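## Task

Lift the jars marked EGTA 2 M and EGTA 6 M from the cart and set both upright on the desk's mat. All other labelled containers stay where they are, and the cart must stay standing. A labelled container touching the floor counts as failure, as does the robot falling over or being left tilted.

## Robot and tools

ROBOT. An omnidirectional wheeled base carries a column roughly 1.7 m high. A carriage slides along it (lift_m) and holds two identical arms, left and right, each with six joints and a two-finger gripper. Arm bases sit near 0.57 m + lift_m above the floor; carriage parts hang about 0.15 m lower. Reach is 0.78 m from the shoulder but only about 0.38 m downward below the arm base. The hand is about 0.16 m long, 0.1 m wide (0.14 m open). Parked joints 1-6: 0, 0.05, 0.05, 1.45, 0, 0. Cameras: carriage_camera (fixed, forward, tilted ~20 degrees down), left_wrist_camera and right_wrist_camera (looking past the fingertips).

FRAMES. Base frame: origin on the floor below the base centre, x forward, y left, z up, metres. The state's left_hand and right_hand are the midpoint between the pads in this frame; quat_wxyz gives hand orientation (hand z along the fingers, fingers open along hand y; hand pointing up with joints 1, 5, 6 at 0 is (1,0,0,0)). Readings tend to sit above the true hand, worse at long reach. Odometry frame is the base frame at scene start; base_odometry counts wheel turns only (slip counts as travel), heading in rad, left positive, -3.142 to 3.142.

TOOL move. All keys optional; everything except cameras forms one action.
- base: a single relative command from where the base last reported itself, exactly one key: translate_m (metres, forward +, -2 to 2), strafe_m (metres, left +, -2 to 2) or rotate_rad (radians, counter-clockwise +, -6.3 to 6.3). These are offsets, not poses.
- joints: absolute targets, one entry per named joint, both arms in the same object. lift_m 0 to 1 m. For each side (left_/right_): joint1_rad -2.617 to 3.054 (yaw about vertical, 0 forward, + left); joint2_rad 0 to 3.141 (shoulder: 0 upper arm back-level, 1.57 upright, 3.14 forward-level); joint3_rad 0 to 3.141 (elbow, 0 folded, 3.14 straight); joint4_rad -1.57 to 1.57 (wrist pitch, + lifts fingertips); joint5_rad -1.57 to 1.57 (wrist yaw, + turns fingertips to the right, opposite to joint 1); joint6_rad -2.094 to 2.094 (roll about the fingers, + clockwise viewed from the forearm); gripper_m 0 to 0.093 m pad gap. Omitted joints may still be driving to earlier targets.
- speeds: caps for this action only: translate_m and strafe_m 0.02-0.5 m/s, rotate_rad 0.05-1.57 rad/s, lift_m 0.08-0.25 m/s (the maximum is the default).
- min_time_s: 0.1-8 s, minimum duration of each arm/gripper motion; gives straighter, gentler moves.
- cameras: list of camera names or "all"; omitted/null means all, [] means none.
No action exceeds 15 s; base drives time out after 14 s. Unknown keys make a call invalid; out-of-range values get it refused, and a refusal or a stop cancels the remaining move/wait/finished_scene calls of that reply.

TOOL wait: seconds 0 to 10, plus cameras; the robot keeps its last command. zoom_image: camera name and region [x0, y0, x1, y1] in pixels of that camera's latest image, origin top-left, at most 504x504. finished_scene: scene = current scene number; irreversible, reports success and gives the next task. The first scene is practice and may be skipped with finished_scene.

RESULTS. The "move" line reads done or the worst status. base_status/joint_status per motion: done (for base, wheels turned the commanded amount, slip possible), off_target (resting short, may still push), contact_stop or time_out (target dropped, holds in place), not_followed (a self-collision check between arms withheld the arm; gripper still acts), limit_stop_at_motor_heat. on_its_own lists uncommanded behaviour ("held at" = target). motor_effort is percent of maximum with peak in brackets; errors up to a few points plus half the reading. A falling lift_m effort while lowering means a hand or load is resting on something. Joint torques wrap at ±28 N m on joints 1-3. Gripper reading on a hard object is up to 0.005 m below its width; 0.000-0.002 when shut on nothing. Full squeeze begins about 0.005 m below the first-touch reading; open well above the reading to release. A firm grip may show off_target. The pictures line gives image order; images can lag the state slightly. Camera calibrations are supplied with small errors; wrist camera poses degrade with arm joint errors.

CAUTIONS. The base stops on wheel contact but ignores the arms; arms and grippers never stop on contact and spring to target when freed. If stuck after a bumped drive, reverse about 0.2 m (or undo the turn); raising the lift frees a resting carriage. Never reverse under a table edge into the column. A loaded level hand sinks 7-25 cm per kg; a fully stretched arm may not lift 1 kg. Tipping risk grows with high carriage, outstretched or loaded arms, pushing, and abrupt stops; about 1.5 kg per hand with both arms forward can topple it, and only images show leaning. Arms pressing or hitting each other hard can end the scene. To separate withheld arms, resend one arm's readings with joint 1 swung away, then the other. Motors heat when arms are held out, loaded or pushing, even while you think; MOTOR HOT warns at 75 °C, at 100 °C the arm and gripper go limp for 30-60 s. Park arms to cool. Avoid drops, releasing moving objects, slams and hard pushes.

Each tool is called after "Request:" as name([rows], argument=value, ...), one row to a line, values as JSON.

## Session

Request:
move()

Scene clock: 0.00 s.
Joint torques (N m): no reading
base_odometry: x=+0.000 y=+0.000 heading=+0.000
base_status: not commanded
joint_positions: lift_m=+0.300 left_joint1_rad=+0.005 left_joint2_rad=+0.063 left_joint3_rad=+0.036 left_joint4_rad=+1.440 left_joint5_rad=-0.025 left_joint6_rad=-0.026 left_gripper_m=+0.09396 right_joint1_rad=+0.007 right_joint2_rad=+0.030 right_joint3_rad=+0.039 right_joint4_rad=+1.440 right_joint5_rad=-0.019 right_joint6_rad=-0.003 right_gripper_m=+0.09396
joint_status: not commanded
motor_effort: lift_m=+40 drive_wheels=+4
left_hand: x=+0.2644 y=+0.3089 z=+1.3072 quat_wxyz=(+0.997, -0.014, +0.079, -0.010) (m; base frame)
right_hand: x=+0.2529 y=-0.3008 z=+1.3087 quat_wxyz=(+0.998, -0.010, +0.061, +0.003) (m; base frame)
pictures: carriage_camera, left_wrist_camera, right_wrist_camera
camera_calibration:
carriage_camera: T_world_to_cam=[[-0.0301167, -0.999264, -0.0237735, 0.0346004], [-0.352417, 0.0328724, -0.935266, 1.25939], [0.935359, -0.0197889, -0.353147, 0.333332], [0, 0, 0, 1]] pos_world=[0.133088, -0.000228057, 1.2964]
left_wrist_camera: T_world_to_cam=[[-0.00638314, -0.999939, 0.00898196, 0.300769], [0.696373, -0.0108911, -0.717597, 0.761213], [0.717651, 0.00167428, 0.696401, -0.978567], [0, 0, 0, 1]] pos_world=[0.174102, 0.31068, 1.22502]
right_wrist_camera: T_world_to_cam=[[0.0705529, -0.997508, 0.00073368, -0.3148], [0.755808, 0.0529776, -0.652647, 0.685796], [0.650982, 0.0466007, 0.757662, -1.01913], [0, 0, 0, 1]] pos_world=[0.167317, -0.302855, 1.21997]

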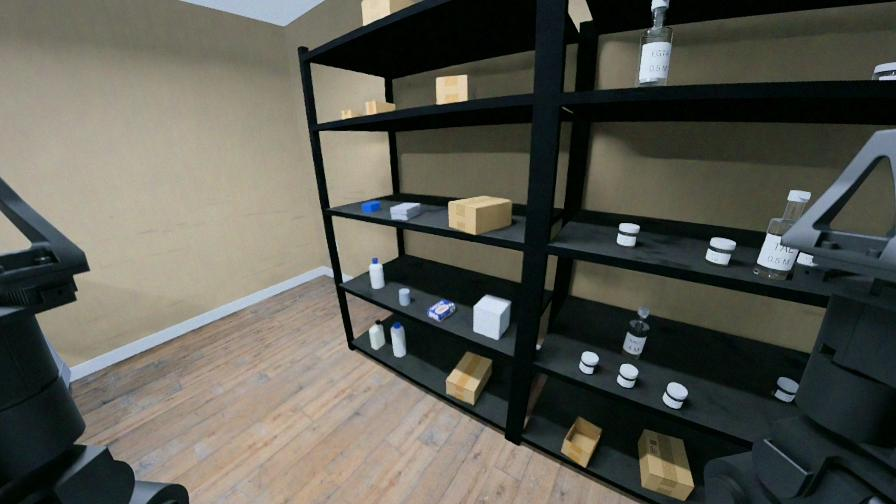

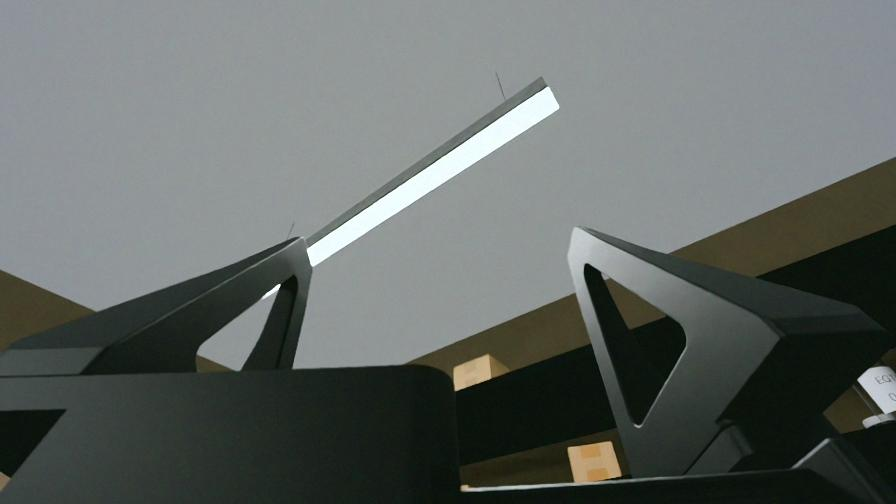

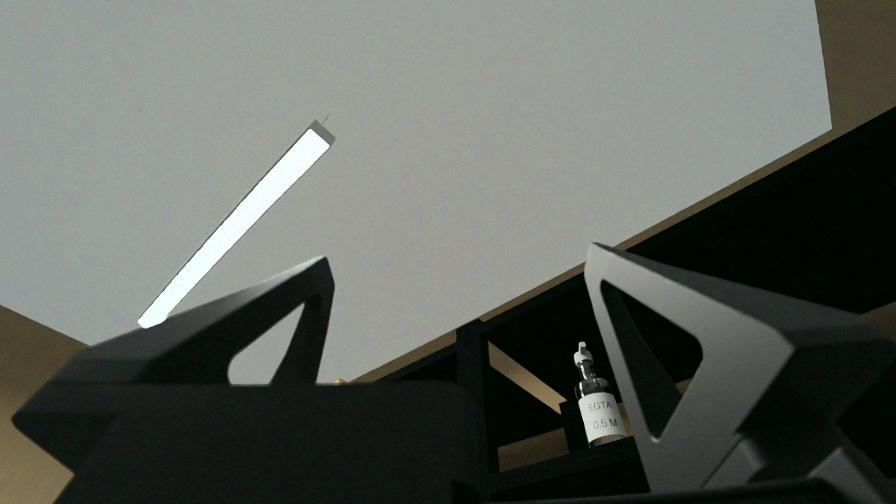

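Look around.

Request:
move(base={"rotate_rad": 1.3}, cameras=["carriage_camera"])

Request:
move(base={"rotate_rad": 1.2}, cameras=["carriage_camera"])

Request:
move(base={"rotate_rad": 1.2}, cameras=["carriage_camera"])

Request:
move(base={"rotate_rad": 1.2}, cameras=["carriage_camera"])

Scene clock: 3.43 s.
Joint torques (N m): left_arm=[-0.43 4.19 5.27 -0.25 0.02 -0.04] | right_arm=[0.16 3.36 6.37 -0.22 0.09 0.07]
move: done
base_odometry: x=+0.000 y=+0.000 heading=+1.300
base_status: done
joint_positions: lift_m=+0.300 left_joint1_rad=+0.005 left_joint2_rad=+0.063 left_joint3_rad=+0.036 left_joint4_rad=+1.438 left_joint5_rad=-0.025 left_joint6_rad=-0.026 left_gripper_m=+0.09397 right_joint1_rad=+0.007 right_joint2_rad=+0.030 right_joint3_rad=+0.039 right_joint4_rad=+1.440 right_joint5_rad=-0.019 right_joint6_rad=-0.003 right_gripper_m=+0.09397
joint_status: not commanded
motor_effort: lift_m=+40(40) drive_wheels=+8(21)
left_hand: x=+0.2648 y=+0.3089 z=+1.3071 quat_wxyz=(+0.997, -0.014, +0.080, -0.010) (m; base frame)
right_hand: x=+0.2530 y=-0.3008 z=+1.3087 quat_wxyz=(+0.998, -0.010, +0.061, +0.003) (m; base frame)
pictures: carriage_camera
camera_calibration:
carriage_camera: T_world_to_cam=[[-0.0301167, -0.999264, -0.0237735, 0.0346004], [-0.352417, 0.0328724, -0.935266, 1.25939], [0.935359, -0.0197889, -0.353147, 0.333332], [0, 0, 0, 1]] pos_world=[0.133088, -0.000228057, 1.2964]

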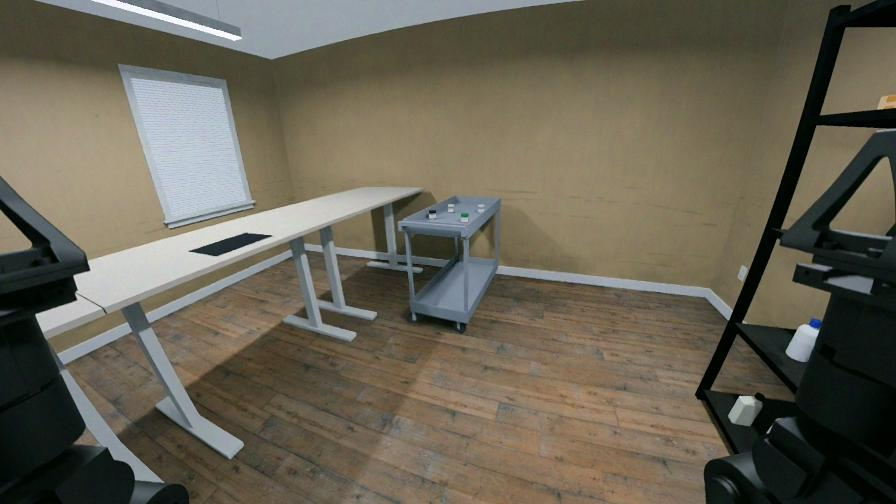

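Scene clock: 6.17 s.
Joint torques (N m): left_arm=[-0.4 4.22 5.29 -0.24 0.02 -0.04] | right_arm=[0.18 3.36 6.35 -0.21 0.09 0.06]
move: done
base_odometry: x=+0.000 y=+0.000 heading=+2.499
base_status: done
joint_positions: lift_m=+0.300 left_joint1_rad=+0.005 left_joint2_rad=+0.063 left_joint3_rad=+0.036 left_joint4_rad=+1.438 left_joint5_rad=-0.025 left_joint6_rad=-0.026 left_gripper_m=+0.09397 right_joint1_rad=+0.007 right_joint2_rad=+0.030 right_joint3_rad=+0.039 right_joint4_rad=+1.439 right_joint5_rad=-0.019 right_joint6_rad=-0.003 right_gripper_m=+0.09397
joint_status: not commanded
motor_effort: lift_m=+40(41) drive_wheels=+8(19)
left_hand: x=+0.2648 y=+0.3089 z=+1.3071 quat_wxyz=(+0.997, -0.014, +0.080, -0.010) (m; base frame)
right_hand: x=+0.2532 y=-0.3008 z=+1.3087 quat_wxyz=(+0.998, -0.010, +0.061, +0.003) (m; base frame)
pictures: carriage_camera
camera_calibration:
carriage_camera: T_world_to_cam=[[-0.0301167, -0.999264, -0.0237735, 0.0346004], [-0.352417, 0.0328724, -0.935266, 1.25939], [0.935359, -0.0197889, -0.353147, 0.333332], [0, 0, 0, 1]] pos_world=[0.133088, -0.000228057, 1.2964]

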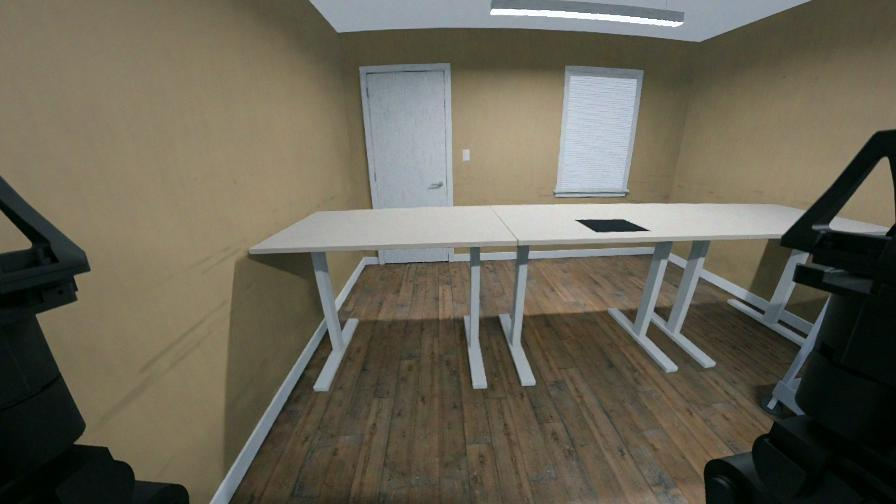

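Scene clock: 8.90 s.
Joint torques (N m): left_arm=[-0.43 4.18 5.29 -0.24 0.02 -0.04] | right_arm=[0.23 3.34 6.35 -0.2 0.09 0.06]
move: done
base_odometry: x=+0.000 y=+0.000 heading=-2.584
base_status: done
joint_positions: lift_m=+0.300 left_joint1_rad=+0.005 left_joint2_rad=+0.063 left_joint3_rad=+0.036 left_joint4_rad=+1.438 left_joint5_rad=-0.025 left_joint6_rad=-0.026 left_gripper_m=+0.09398 right_joint1_rad=+0.007 right_joint2_rad=+0.030 right_joint3_rad=+0.039 right_joint4_rad=+1.439 right_joint5_rad=-0.019 right_joint6_rad=-0.003 right_gripper_m=+0.09398
joint_status: not commanded
motor_effort: lift_m=+40(40) drive_wheels=+8(20)
left_hand: x=+0.2649 y=+0.3089 z=+1.3071 quat_wxyz=(+0.997, -0.014, +0.080, -0.010) (m; base frame)
right_hand: x=+0.2533 y=-0.3008 z=+1.3087 quat_wxyz=(+0.998, -0.010, +0.062, +0.003) (m; base frame)
pictures: carriage_camera
camera_calibration:
carriage_camera: T_world_to_cam=[[-0.0301167, -0.999264, -0.0237735, 0.0346004], [-0.352417, 0.0328724, -0.935266, 1.25939], [0.935359, -0.0197889, -0.353147, 0.333332], [0, 0, 0, 1]] pos_world=[0.133088, -0.000228057, 1.2964]

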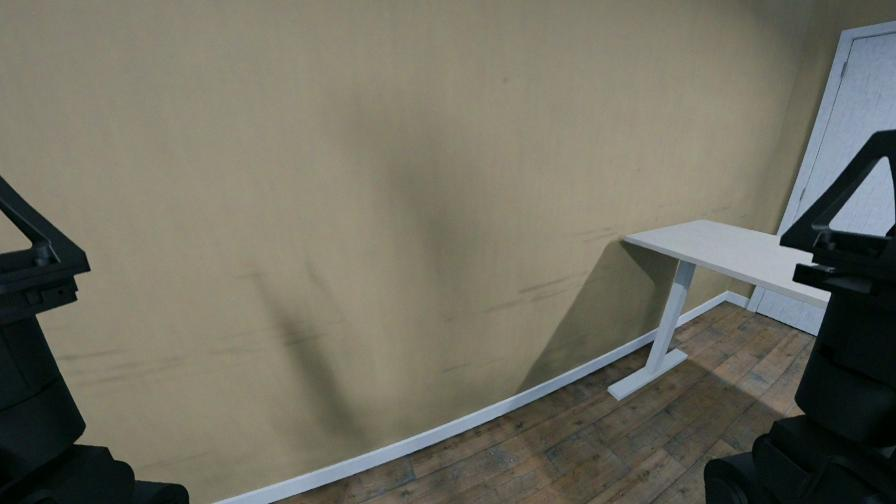

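Scene clock: 11.63 s.
Joint torques (N m): left_arm=[-0.42 4.18 5.27 -0.25 0.02 -0.04] | right_arm=[0.21 3.34 6.38 -0.2 0.09 0.06]
move: done
base_odometry: x=+0.000 y=+0.000 heading=-1.384
base_status: done
joint_positions: lift_m=+0.300 left_joint1_rad=+0.005 left_joint2_rad=+0.063 left_joint3_rad=+0.036 left_joint4_rad=+1.438 left_joint5_rad=-0.025 left_joint6_rad=-0.026 left_gripper_m=+0.09398 right_joint1_rad=+0.007 right_joint2_rad=+0.030 right_joint3_rad=+0.039 right_joint4_rad=+1.439 right_joint5_rad=-0.019 right_joint6_rad=-0.003 right_gripper_m=+0.09398
joint_status: not commanded
motor_effort: lift_m=+40(41) drive_wheels=+8(18)
left_hand: x=+0.2649 y=+0.3089 z=+1.3071 quat_wxyz=(+0.997, -0.014, +0.080, -0.010) (m; base frame)
right_hand: x=+0.2533 y=-0.3008 z=+1.3087 quat_wxyz=(+0.998, -0.010, +0.062, +0.003) (m; base frame)
pictures: carriage_camera
camera_calibration:
carriage_camera: T_world_to_cam=[[-0.0301167, -0.999264, -0.0237735, 0.0346004], [-0.352417, 0.0328724, -0.935266, 1.25939], [0.935359, -0.0197889, -0.353147, 0.333332], [0, 0, 0, 1]] pos_world=[0.133088, -0.000228057, 1.2964]

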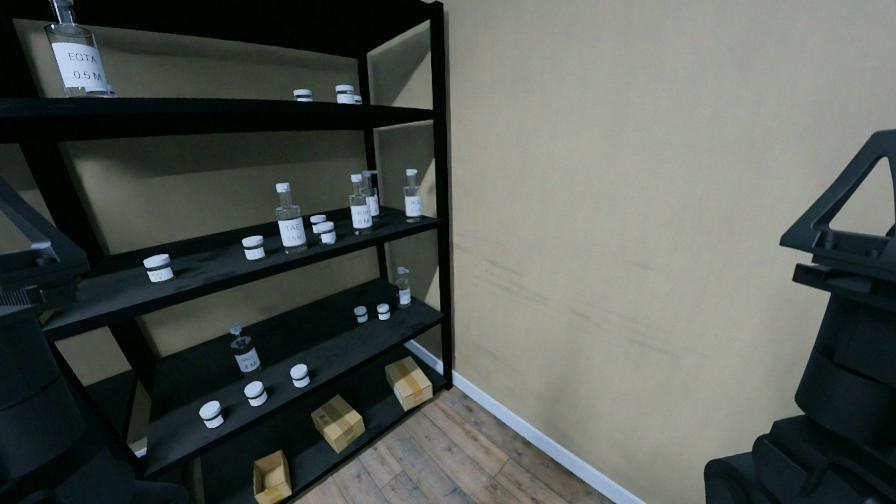

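Request:
move(base={"rotate_rad": 2.684}, cameras=[])

Request:
move(base={"translate_m": 0.95}, joints={"lift_m": 0.5}, cameras=["carriage_camera"])

Request:
zoom_image(camera="carriage_camera", region=[250, 150, 650, 400])

Scene clock: 16.53 s.
Joint torques (N m): left_arm=[-0.42 4.19 5.3 -0.22 0.02 -0.03] | right_arm=[0.18 3.36 6.37 -0.17 0.09 0.06]
move: done
base_odometry: x=+0.000 y=+0.000 heading=+1.299
base_status: done
joint_positions: lift_m=+0.300 left_joint1_rad=+0.005 left_joint2_rad=+0.063 left_joint3_rad=+0.036 left_joint4_rad=+1.435 left_joint5_rad=-0.025 left_joint6_rad=-0.026 left_gripper_m=+0.09400 right_joint1_rad=+0.007 right_joint2_rad=+0.030 right_joint3_rad=+0.039 right_joint4_rad=+1.437 right_joint5_rad=-0.019 right_joint6_rad=-0.003 right_gripper_m=+0.09400
joint_status: not commanded
motor_effort: lift_m=+40(41) drive_wheels=+8(20)
left_hand: x=+0.2655 y=+0.3089 z=+1.3070 quat_wxyz=(+0.997, -0.014, +0.081, -0.009) (m; base frame)
right_hand: x=+0.2536 y=-0.3008 z=+1.3086 quat_wxyz=(+0.998, -0.010, +0.062, +0.003) (m; base frame)
pictures: none
No camera images: "cameras" was empty.

Scene clock: 20.70 s.
Joint torques (N m): left_arm=[-0.42 4.11 5.27 -0.19 0.02 -0.04] | right_arm=[0.21 3.41 6.34 -0.18 0.09 0.06]
move: done
base_odometry: x=+0.254 y=+0.915 heading=+1.300
base_status: done
joint_positions: lift_m=+0.500 left_joint1_rad=+0.005 left_joint2_rad=+0.063 left_joint3_rad=+0.036 left_joint4_rad=+1.435 left_joint5_rad=-0.025 left_joint6_rad=-0.026 left_gripper_m=+0.09400 right_joint1_rad=+0.007 right_joint2_rad=+0.030 right_joint3_rad=+0.039 right_joint4_rad=+1.438 right_joint5_rad=-0.019 right_joint6_rad=-0.003 right_gripper_m=+0.09400
joint_status: all done
motor_effort: lift_m=+42(52) drive_wheels=-5(27)
left_hand: x=+0.2656 y=+0.3089 z=+1.5068 quat_wxyz=(+0.997, -0.014, +0.082, -0.009) (m; base frame)
right_hand: x=+0.2534 y=-0.3008 z=+1.5085 quat_wxyz=(+0.998, -0.010, +0.062, +0.003) (m; base frame)
pictures: carriage_camera
camera_calibration:
carriage_camera: T_world_to_cam=[[-0.0301167, -0.999264, -0.0237735, 0.0393503], [-0.352417, 0.0328724, -0.935266, 1.44626], [0.935359, -0.0197889, -0.353147, 0.403891], [0, 0, 0, 1]] pos_world=[0.133088, -0.000228057, 1.4962]

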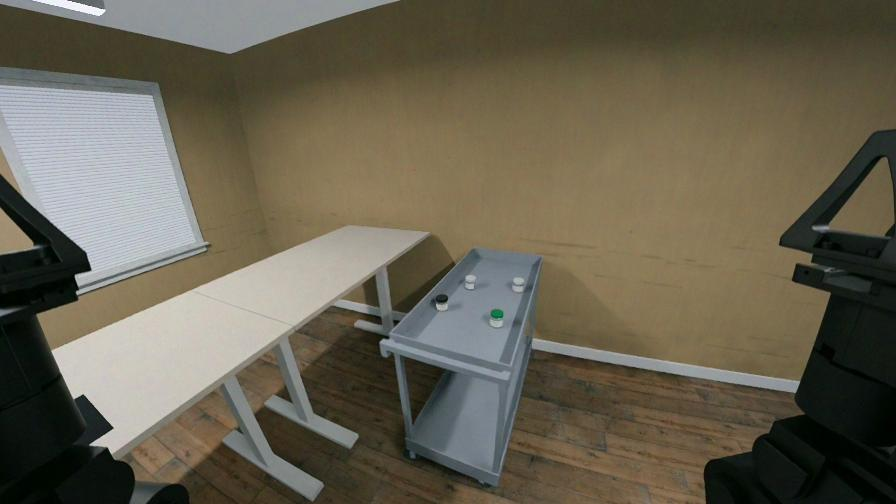

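Scaled by 1.260.

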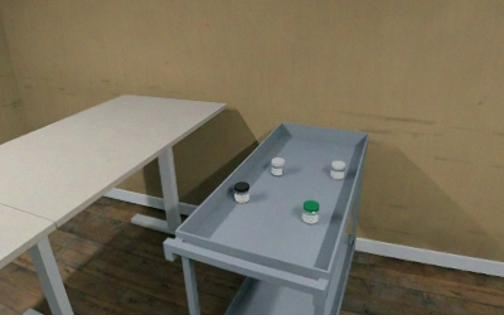

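Request:
move(base={"rotate_rad": -0.39}, cameras=[])

Request:
move(base={"strafe_m": 0.4}, cameras=["carriage_camera"])

Request:
zoom_image(camera="carriage_camera", region=[350, 230, 550, 430])

Scene clock: 26.03 s.
Joint torques (N m): left_arm=[-0.43 4.21 5.29 -0.22 0.02 -0.04] | right_arm=[0.18 3.34 6.37 -0.18 0.09 0.07]
move: done
base_odometry: x=+0.254 y=+0.916 heading=+0.910
base_status: done
joint_positions: lift_m=+0.500 left_joint1_rad=+0.005 left_joint2_rad=+0.063 left_joint3_rad=+0.036 left_joint4_rad=+1.436 left_joint5_rad=-0.025 left_joint6_rad=-0.026 left_gripper_m=+0.09400 right_joint1_rad=+0.007 right_joint2_rad=+0.030 right_joint3_rad=+0.039 right_joint4_rad=+1.438 right_joint5_rad=-0.019 right_joint6_rad=-0.003 right_gripper_m=+0.09400
joint_status: not commanded
motor_effort: lift_m=+42(43) drive_wheels=+10(15)
left_hand: x=+0.2653 y=+0.3089 z=+1.5068 quat_wxyz=(+0.997, -0.014, +0.081, -0.009) (m; base frame)
right_hand: x=+0.2534 y=-0.3008 z=+1.5085 quat_wxyz=(+0.998, -0.010, +0.062, +0.003) (m; base frame)
pictures: none
No camera images: "cameras" was empty.

Scene clock: 28.83 s.
Joint torques (N m): left_arm=[-0.43 4.23 5.29 -0.23 0.03 -0.04] | right_arm=[0.35 3.34 6.35 -0.19 0.1 0.06]
move: done
base_odometry: x=-0.062 y=+1.161 heading=+0.910
base_status: done
joint_positions: lift_m=+0.500 left_joint1_rad=+0.005 left_joint2_rad=+0.063 left_joint3_rad=+0.036 left_joint4_rad=+1.436 left_joint5_rad=-0.025 left_joint6_rad=-0.026 left_gripper_m=+0.09400 right_joint1_rad=+0.007 right_joint2_rad=+0.030 right_joint3_rad=+0.039 right_joint4_rad=+1.438 right_joint5_rad=-0.019 right_joint6_rad=-0.003 right_gripper_m=+0.09400
joint_status: not commanded
motor_effort: lift_m=+41(43) drive_wheels=-4(25)
left_hand: x=+0.2653 y=+0.3089 z=+1.5068 quat_wxyz=(+0.997, -0.014, +0.081, -0.010) (m; base frame)
right_hand: x=+0.2534 y=-0.3008 z=+1.5085 quat_wxyz=(+0.998, -0.010, +0.062, +0.002) (m; base frame)
pictures: carriage_camera
camera_calibration:
carriage_camera: T_world_to_cam=[[-0.0301167, -0.999264, -0.0237735, 0.0393503], [-0.352417, 0.0328724, -0.935266, 1.44626], [0.935359, -0.0197889, -0.353147, 0.403891], [0, 0, 0, 1]] pos_world=[0.133088, -0.000228057, 1.4962]

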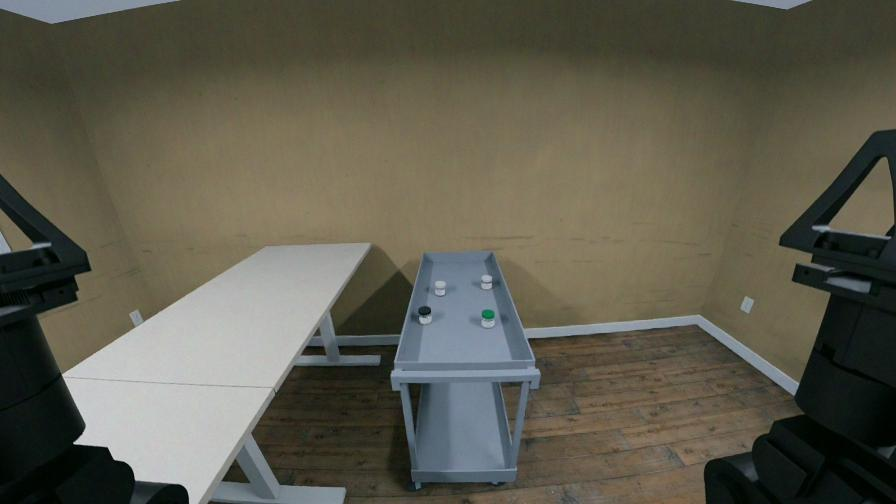

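Scaled by 2.520.

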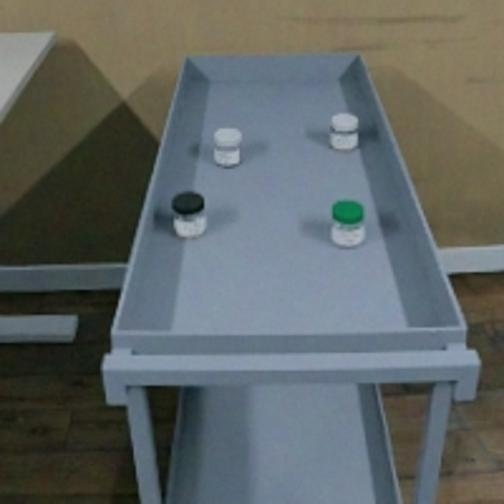

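Request:
move(base={"translate_m": 0.38}, speeds={"translate_m": 0.25}, cameras=["carriage_camera"])

Request:
zoom_image(camera="carriage_camera", region=[380, 260, 540, 380])

Scene clock: 32.27 s.
Joint torques (N m): left_arm=[-0.39 4.22 5.34 -0.25 0.02 -0.04] | right_arm=[0.25 3.4 6.35 -0.18 0.09 0.06]
move: done
base_odometry: x=+0.171 y=+1.461 heading=+0.910
base_status: done
joint_positions: lift_m=+0.500 left_joint1_rad=+0.005 left_joint2_rad=+0.063 left_joint3_rad=+0.036 left_joint4_rad=+1.436 left_joint5_rad=-0.025 left_joint6_rad=-0.026 left_gripper_m=+0.09400 right_joint1_rad=+0.007 right_joint2_rad=+0.030 right_joint3_rad=+0.039 right_joint4_rad=+1.439 right_joint5_rad=-0.019 right_joint6_rad=-0.003 right_gripper_m=+0.09400
joint_status: not commanded
motor_effort: lift_m=+42(43) drive_wheels=-2(16)
left_hand: x=+0.2652 y=+0.3089 z=+1.5069 quat_wxyz=(+0.997, -0.014, +0.081, -0.010) (m; base frame)
right_hand: x=+0.2532 y=-0.3008 z=+1.5085 quat_wxyz=(+0.998, -0.010, +0.061, +0.002) (m; base frame)
pictures: carriage_camera
camera_calibration:
carriage_camera: T_world_to_cam=[[-0.0301167, -0.999264, -0.0237735, 0.0393503], [-0.352417, 0.0328724, -0.935266, 1.44626], [0.935359, -0.0197889, -0.353147, 0.403891], [0, 0, 0, 1]] pos_world=[0.133088, -0.000228057, 1.4962]

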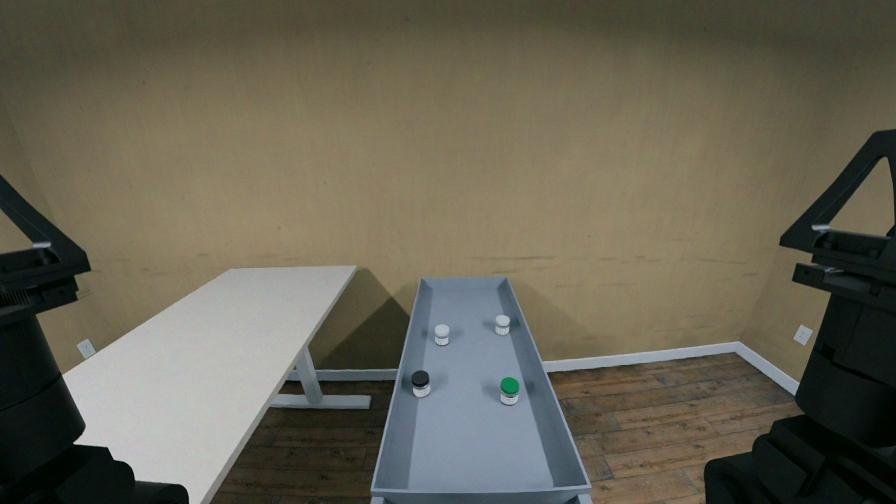

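Scaled by 3.150.

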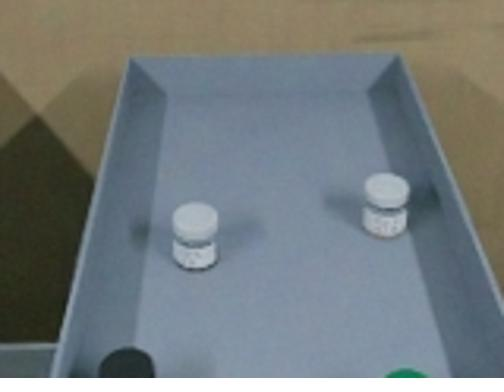

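Request:
move(joints={"right_joint1_rad":0.2,"right_joint2_rad":1.3,"right_joint3_rad":1.5,"right_joint4_rad":-0.9,"left_joint1_rad":-0.2,"left_joint2_rad":1.3,"left_joint3_rad":1.5,"left_joint4_rad":-0.9}, min_time_s=2.5)

Request:
move(joints={"right_joint1_rad":0.2,"right_joint2_rad":1.3,"right_joint3_rad":1.2,"right_joint4_rad":-0.9,"left_joint1_rad":-0.2,"left_joint2_rad":1.0,"left_joint3_rad":1.5,"left_joint4_rad":-0.9}, min_time_s=1.5)

Scene clock: 36.73 s.
Joint torques (N m): left_arm=[-1.05 -4.26 8.87 1.65 0.01 -0.04] | right_arm=[0.81 -3.75 9.54 2.22 0.08 0.06]
move: done
base_odometry: x=+0.171 y=+1.461 heading=+0.910
base_status: not commanded
joint_positions: lift_m=+0.500 left_joint1_rad=-0.193 left_joint2_rad=+1.293 left_joint3_rad=+1.465 left_joint4_rad=-0.895 left_joint5_rad=-0.025 left_joint6_rad=-0.026 left_gripper_m=+0.09400 right_joint1_rad=+0.194 right_joint2_rad=+1.292 right_joint3_rad=+1.475 right_joint4_rad=-0.887 right_joint5_rad=-0.019 right_joint6_rad=-0.003 right_gripper_m=+0.09400
joint_status: all done
motor_effort: lift_m=+43(43) drive_wheels=+6(7)
left_hand: x=+0.5795 y=+0.2389 z=+1.3864 quat_wxyz=(+0.410, +0.071, +0.909, -0.034) (m; base frame)
right_hand: x=+0.5797 y=-0.2309 z=+1.3924 quat_wxyz=(+0.417, -0.093, +0.903, +0.049) (m; base frame)
pictures: carriage_camera, left_wrist_camera, right_wrist_camera
camera_calibration:
carriage_camera: T_world_to_cam=[[-0.0301167, -0.999264, -0.0237735, 0.0393503], [-0.352417, 0.0328724, -0.935266, 1.44626], [0.935359, -0.0197889, -0.353147, 0.403891], [0, 0, 0, 1]] pos_world=[0.133088, -0.000228057, 1.4962]
left_wrist_camera: T_world_to_cam=[[-0.178357, -0.983953, 0.00500524, 0.333465], [-0.963497, 0.173612, -0.203797, 0.803368], [0.199657, -0.0411711, -0.979, 1.3734], [0, 0, 0, 1]] pos_world=[0.559308, 0.245184, 1.50662]
right_wrist_camera: T_world_to_cam=[[0.158769, -0.985883, -0.053165, -0.241513], [-0.952264, -0.13869, -0.271952, 0.905478], [0.260739, 0.0938047, -0.960841, 1.33141], [0, 0, 0, 1]] pos_world=[0.553448, -0.237416, 1.51268]

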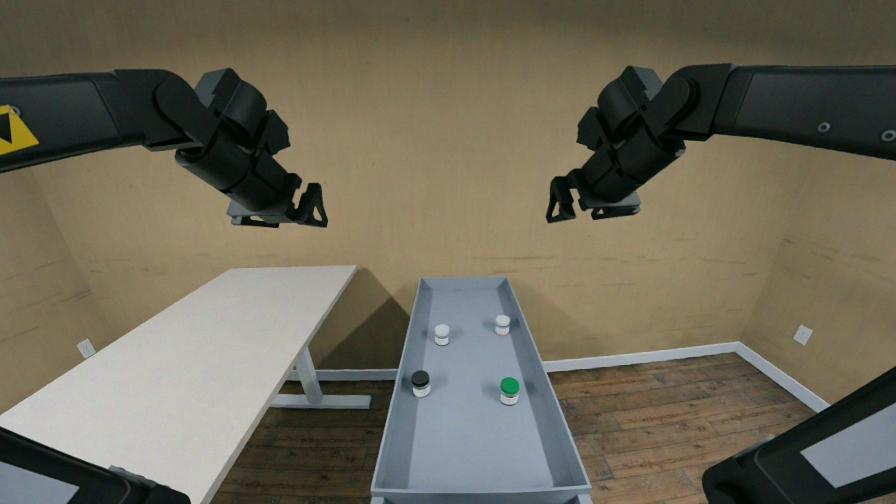

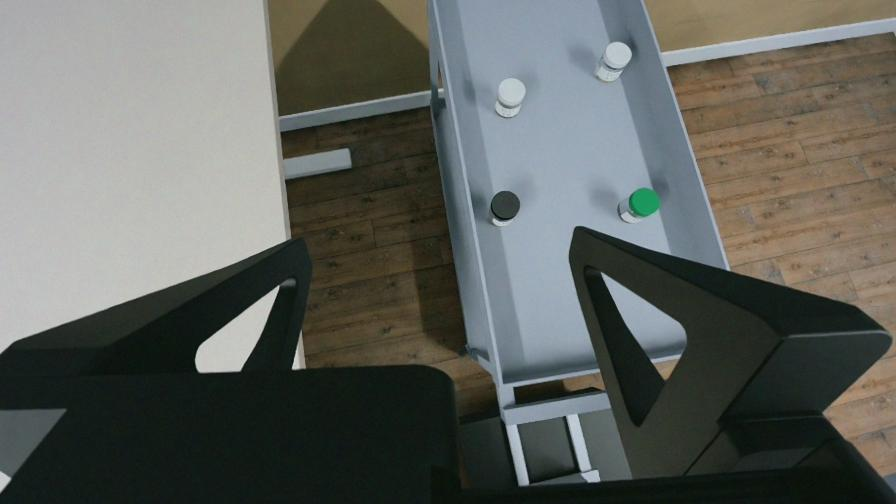

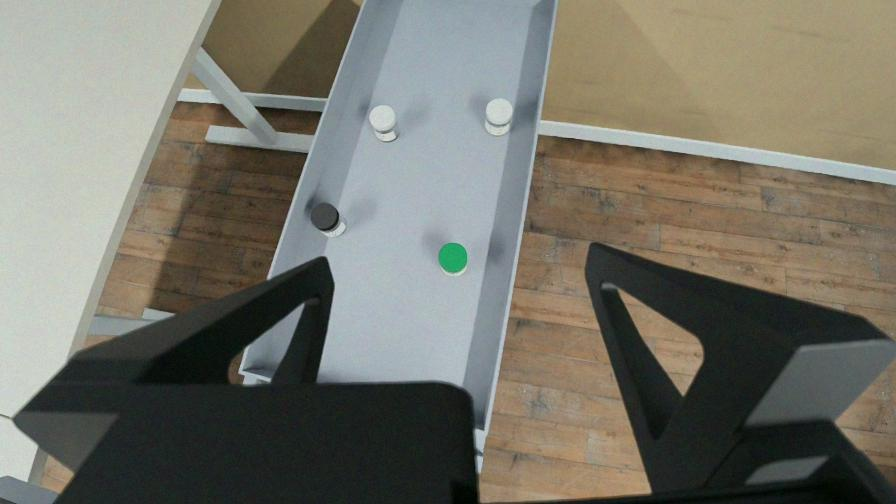

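Scene clock: 38.53 s.
Joint torques (N m): left_arm=[-1.02 -2.1 8.27 1.85 0.01 -0.04] | right_arm=[0.8 -3.88 6.95 1.8 0.08 0.06]
move: done
base_odometry: x=+0.171 y=+1.461 heading=+0.910
base_status: not commanded
joint_positions: lift_m=+0.500 left_joint1_rad=-0.193 left_joint2_rad=+1.007 left_joint3_rad=+1.465 left_joint4_rad=-0.899 left_joint5_rad=-0.025 left_joint6_rad=-0.026 left_gripper_m=+0.09400 right_joint1_rad=+0.194 right_joint2_rad=+1.292 right_joint3_rad=+1.206 right_joint4_rad=-0.894 right_joint5_rad=-0.019 right_joint6_rad=-0.003 right_gripper_m=+0.09400
joint_status: all done
motor_effort: lift_m=+43(43) drive_wheels=+6(7)
left_hand: x=+0.5124 y=+0.2521 z=+1.4745 quat_wxyz=(+0.533, +0.064, +0.842, -0.048) (m; base frame)
right_hand: x=+0.5491 y=-0.2368 z=+1.2828 quat_wxyz=(+0.289, -0.097, +0.952, +0.037) (m; base frame)
pictures: carriage_camera, left_wrist_camera, right_wrist_camera
camera_calibration:
carriage_camera: T_world_to_cam=[[-0.0301167, -0.999264, -0.0237735, 0.0393503], [-0.352417, 0.0328724, -0.935266, 1.44626], [0.935359, -0.0197889, -0.353147, 0.403891], [0, 0, 0, 1]] pos_world=[0.133088, -0.000228057, 1.4962]
left_wrist_camera: T_world_to_cam=[[-0.180262, -0.983581, 0.0086537, 0.329471], [-0.869758, 0.15528, -0.468412, 1.10114], [0.459377, -0.0919634, -0.883468, 1.21247], [0, 0, 0, 1]] pos_world=[0.460133, 0.264579, 1.58412]
right_wrist_camera: T_world_to_cam=[[0.145861, -0.988418, -0.0418831, -0.256384], [-0.98929, -0.145961, -0.000694157, 0.516437], [-0.00542717, 0.0415358, -0.999122, 1.41758], [0, 0, 0, 1]] pos_world=[0.555996, -0.236915, 1.40595]

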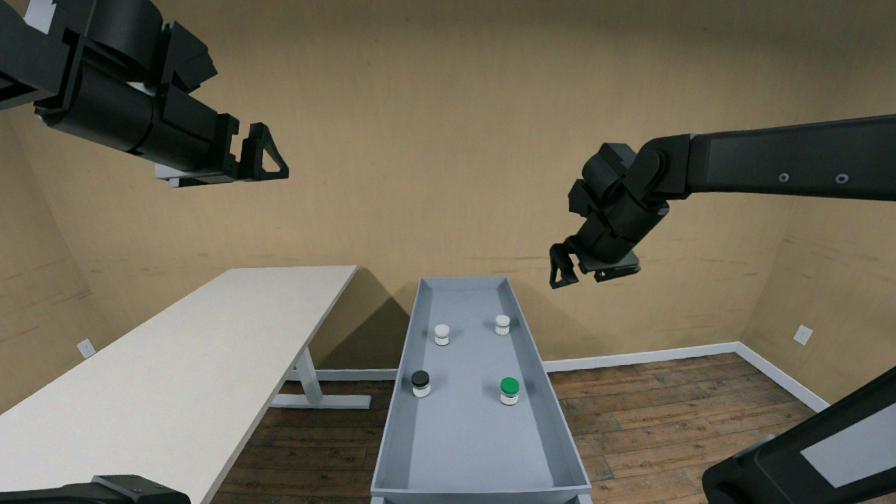

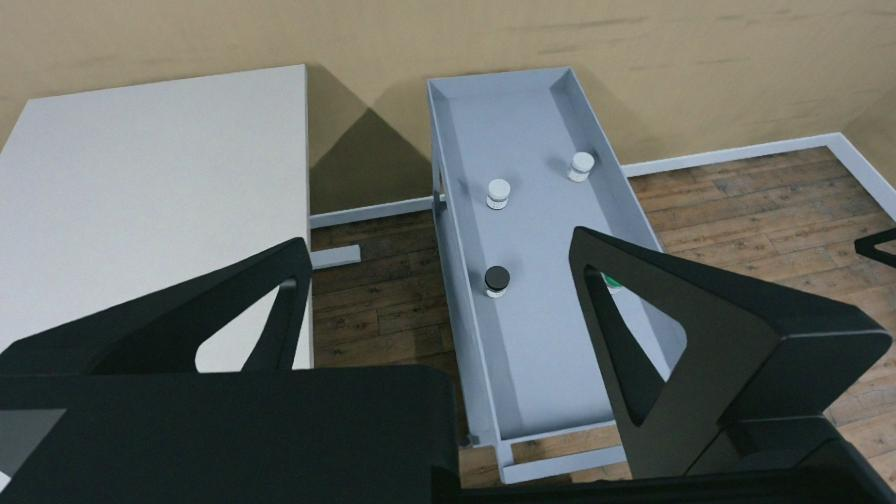

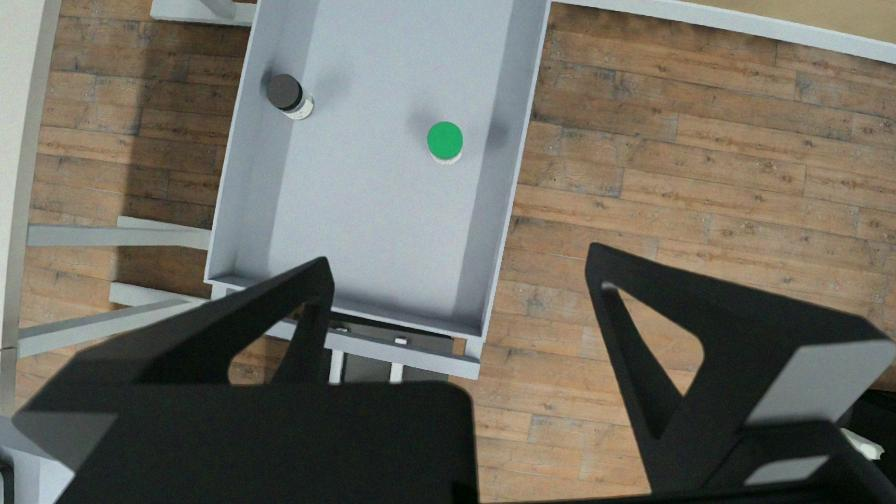

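Request:
move(joints={"right_joint1_rad":0.2,"right_joint2_rad":1.0,"right_joint3_rad":1.5,"right_joint4_rad":-0.5,"left_joint1_rad":-0.2,"left_joint2_rad":1.0,"left_joint3_rad":1.5,"left_joint4_rad":-0.5,"lift_m":0.1}, min_time_s=2)

Request:
zoom_image(camera="left_wrist_camera", region=[420, 100, 720, 300])

Request:
zoom_image(camera="right_wrist_camera", region=[300, 100, 600, 300])

Scene clock: 46.47 s.
Joint torques (N m): left_arm=[-1.03 -1.57 7.06 2.09 0.01 -0.04] | right_arm=[0.87 -2.07 8.42 2.87 0.08 0.06]
move: done
base_odometry: x=+0.171 y=+1.461 heading=+0.910
base_status: not commanded
joint_positions: lift_m=+0.100 left_joint1_rad=-0.193 left_joint2_rad=+1.004 left_joint3_rad=+1.479 left_joint4_rad=-0.521 left_joint5_rad=-0.025 left_joint6_rad=-0.026 left_gripper_m=+0.09400 right_joint1_rad=+0.194 right_joint2_rad=+1.005 right_joint3_rad=+1.480 right_joint4_rad=-0.514 right_joint5_rad=-0.019 right_joint6_rad=-0.003 right_gripper_m=+0.09400
joint_status: all done
motor_effort: lift_m=+35(36) drive_wheels=-1(7)
left_hand: x=+0.5318 y=+0.2483 z=+1.1716 quat_wxyz=(+0.687, +0.052, +0.721, -0.067) (m; base frame)
right_hand: x=+0.5307 y=-0.2405 z=+1.1734 quat_wxyz=(+0.689, -0.078, +0.717, +0.073) (m; base frame)
pictures: carriage_camera, left_wrist_camera, right_wrist_camera
camera_calibration:
carriage_camera: T_world_to_cam=[[-0.0301167, -0.999264, -0.0237735, 0.029854], [-0.352417, 0.0328724, -0.935266, 1.07267], [0.935359, -0.0197889, -0.353147, 0.262827], [0, 0, 0, 1]] pos_world=[0.133088, -0.000228057, 1.09676]
left_wrist_camera: T_world_to_cam=[[-0.184429, -0.982766, 0.0125559, 0.329299], [-0.625943, 0.107598, -0.772411, 1.21509], [0.757748, -0.150315, -0.634999, 0.500356], [0, 0, 0, 1]] pos_world=[0.442166, 0.268093, 1.25214]
right_wrist_camera: T_world_to_cam=[[0.198126, -0.978155, -0.0629274, -0.262431], [-0.586402, -0.0668427, -0.807258, 1.24924], [0.785417, 0.196839, -0.586835, 0.442168], [0, 0, 0, 1]] pos_world=[0.437265, -0.260231, 1.25142]

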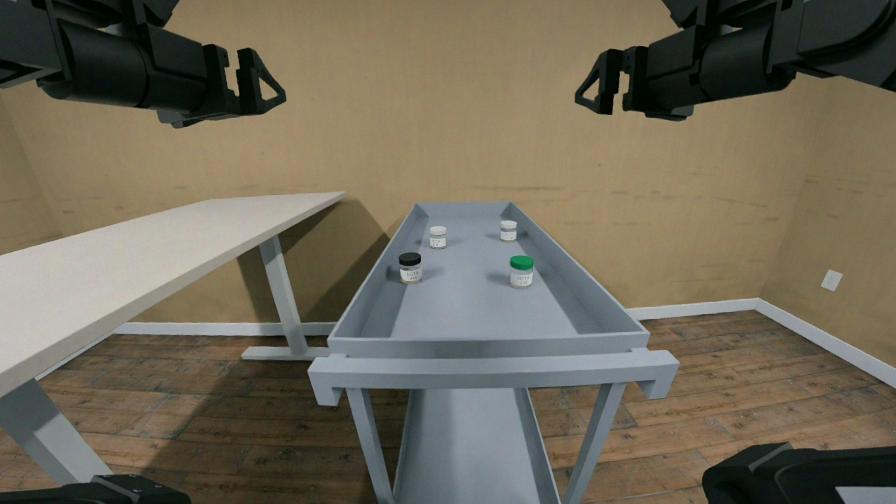

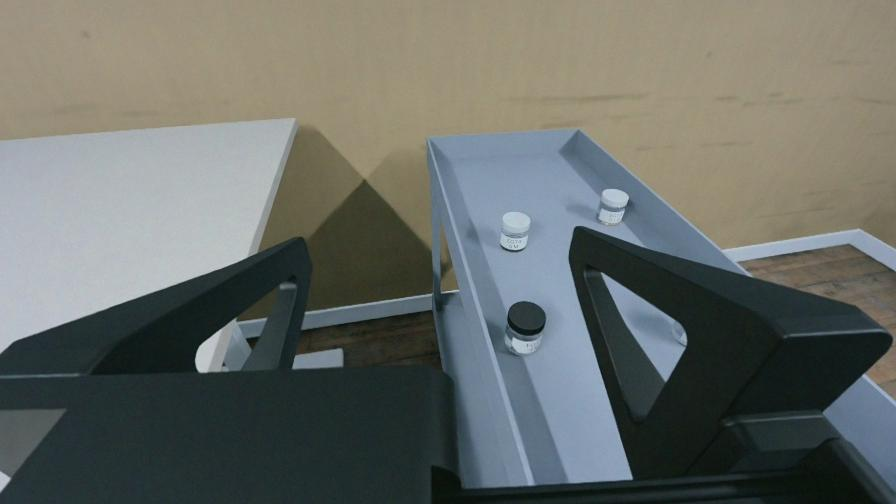

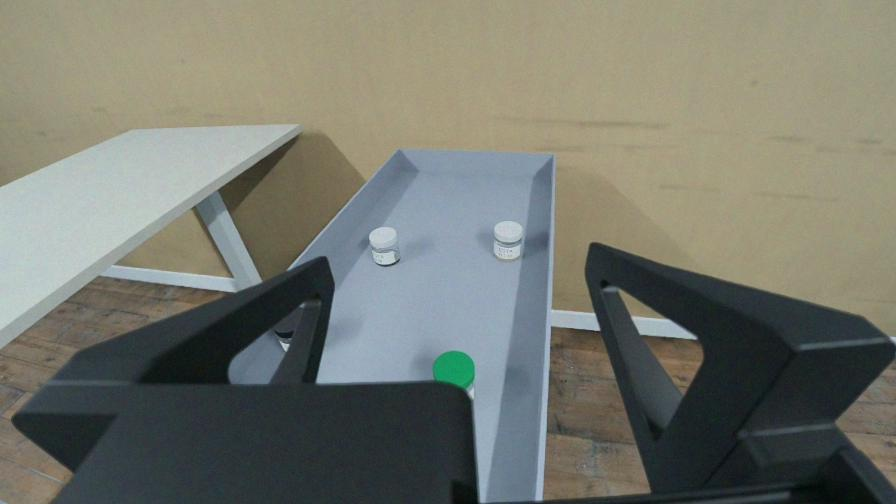

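Scaled by 1.680.

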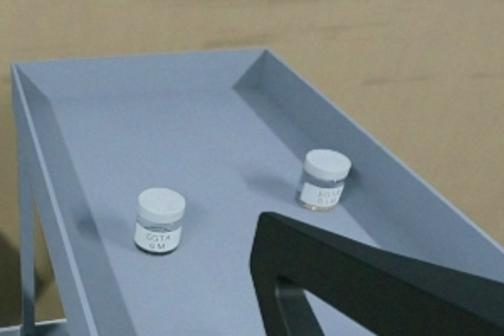

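Scaled by 1.680.

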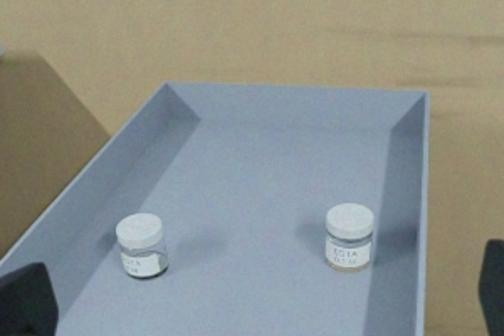

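Request:
zoom_image(camera="left_wrist_camera", region=[490, 200, 560, 260])

Request:
zoom_image(camera="right_wrist_camera", region=[480, 215, 540, 265])

Request:
zoom_image(camera="left_wrist_camera", region=[490, 295, 560, 360])

Request:
zoom_image(camera="carriage_camera", region=[390, 245, 430, 290])

Request:
zoom_image(camera="carriage_camera", region=[500, 250, 545, 295])

Scaled by 7.200.

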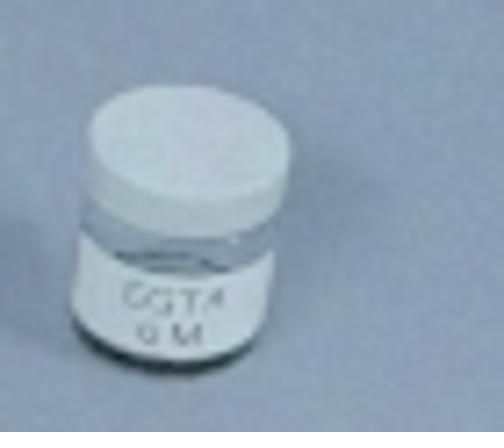

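Scaled by 8.400.

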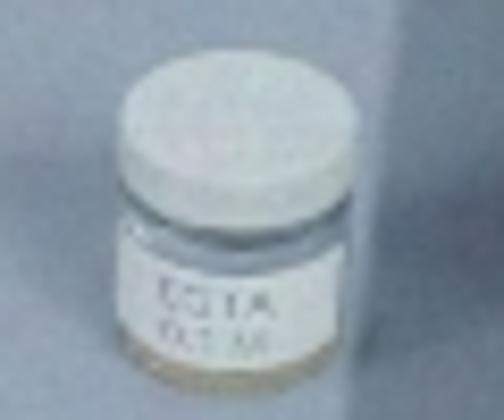

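Scaled by 7.200.

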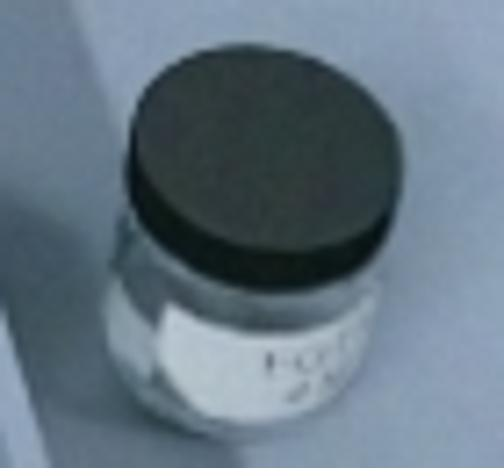

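Scaled by 11.200.

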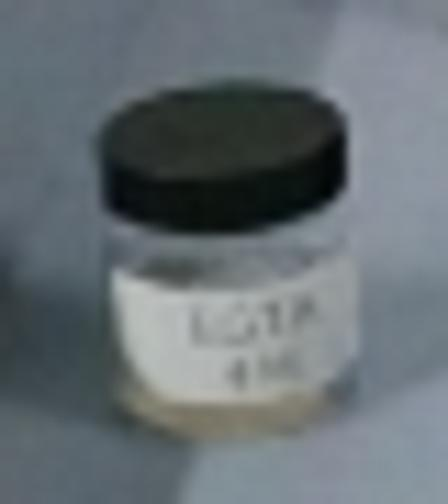

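Scaled by 11.200.

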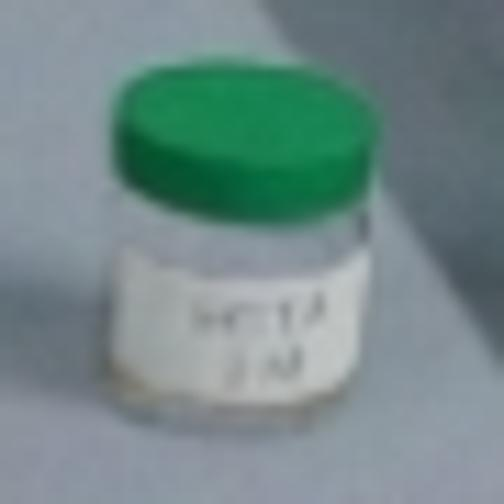

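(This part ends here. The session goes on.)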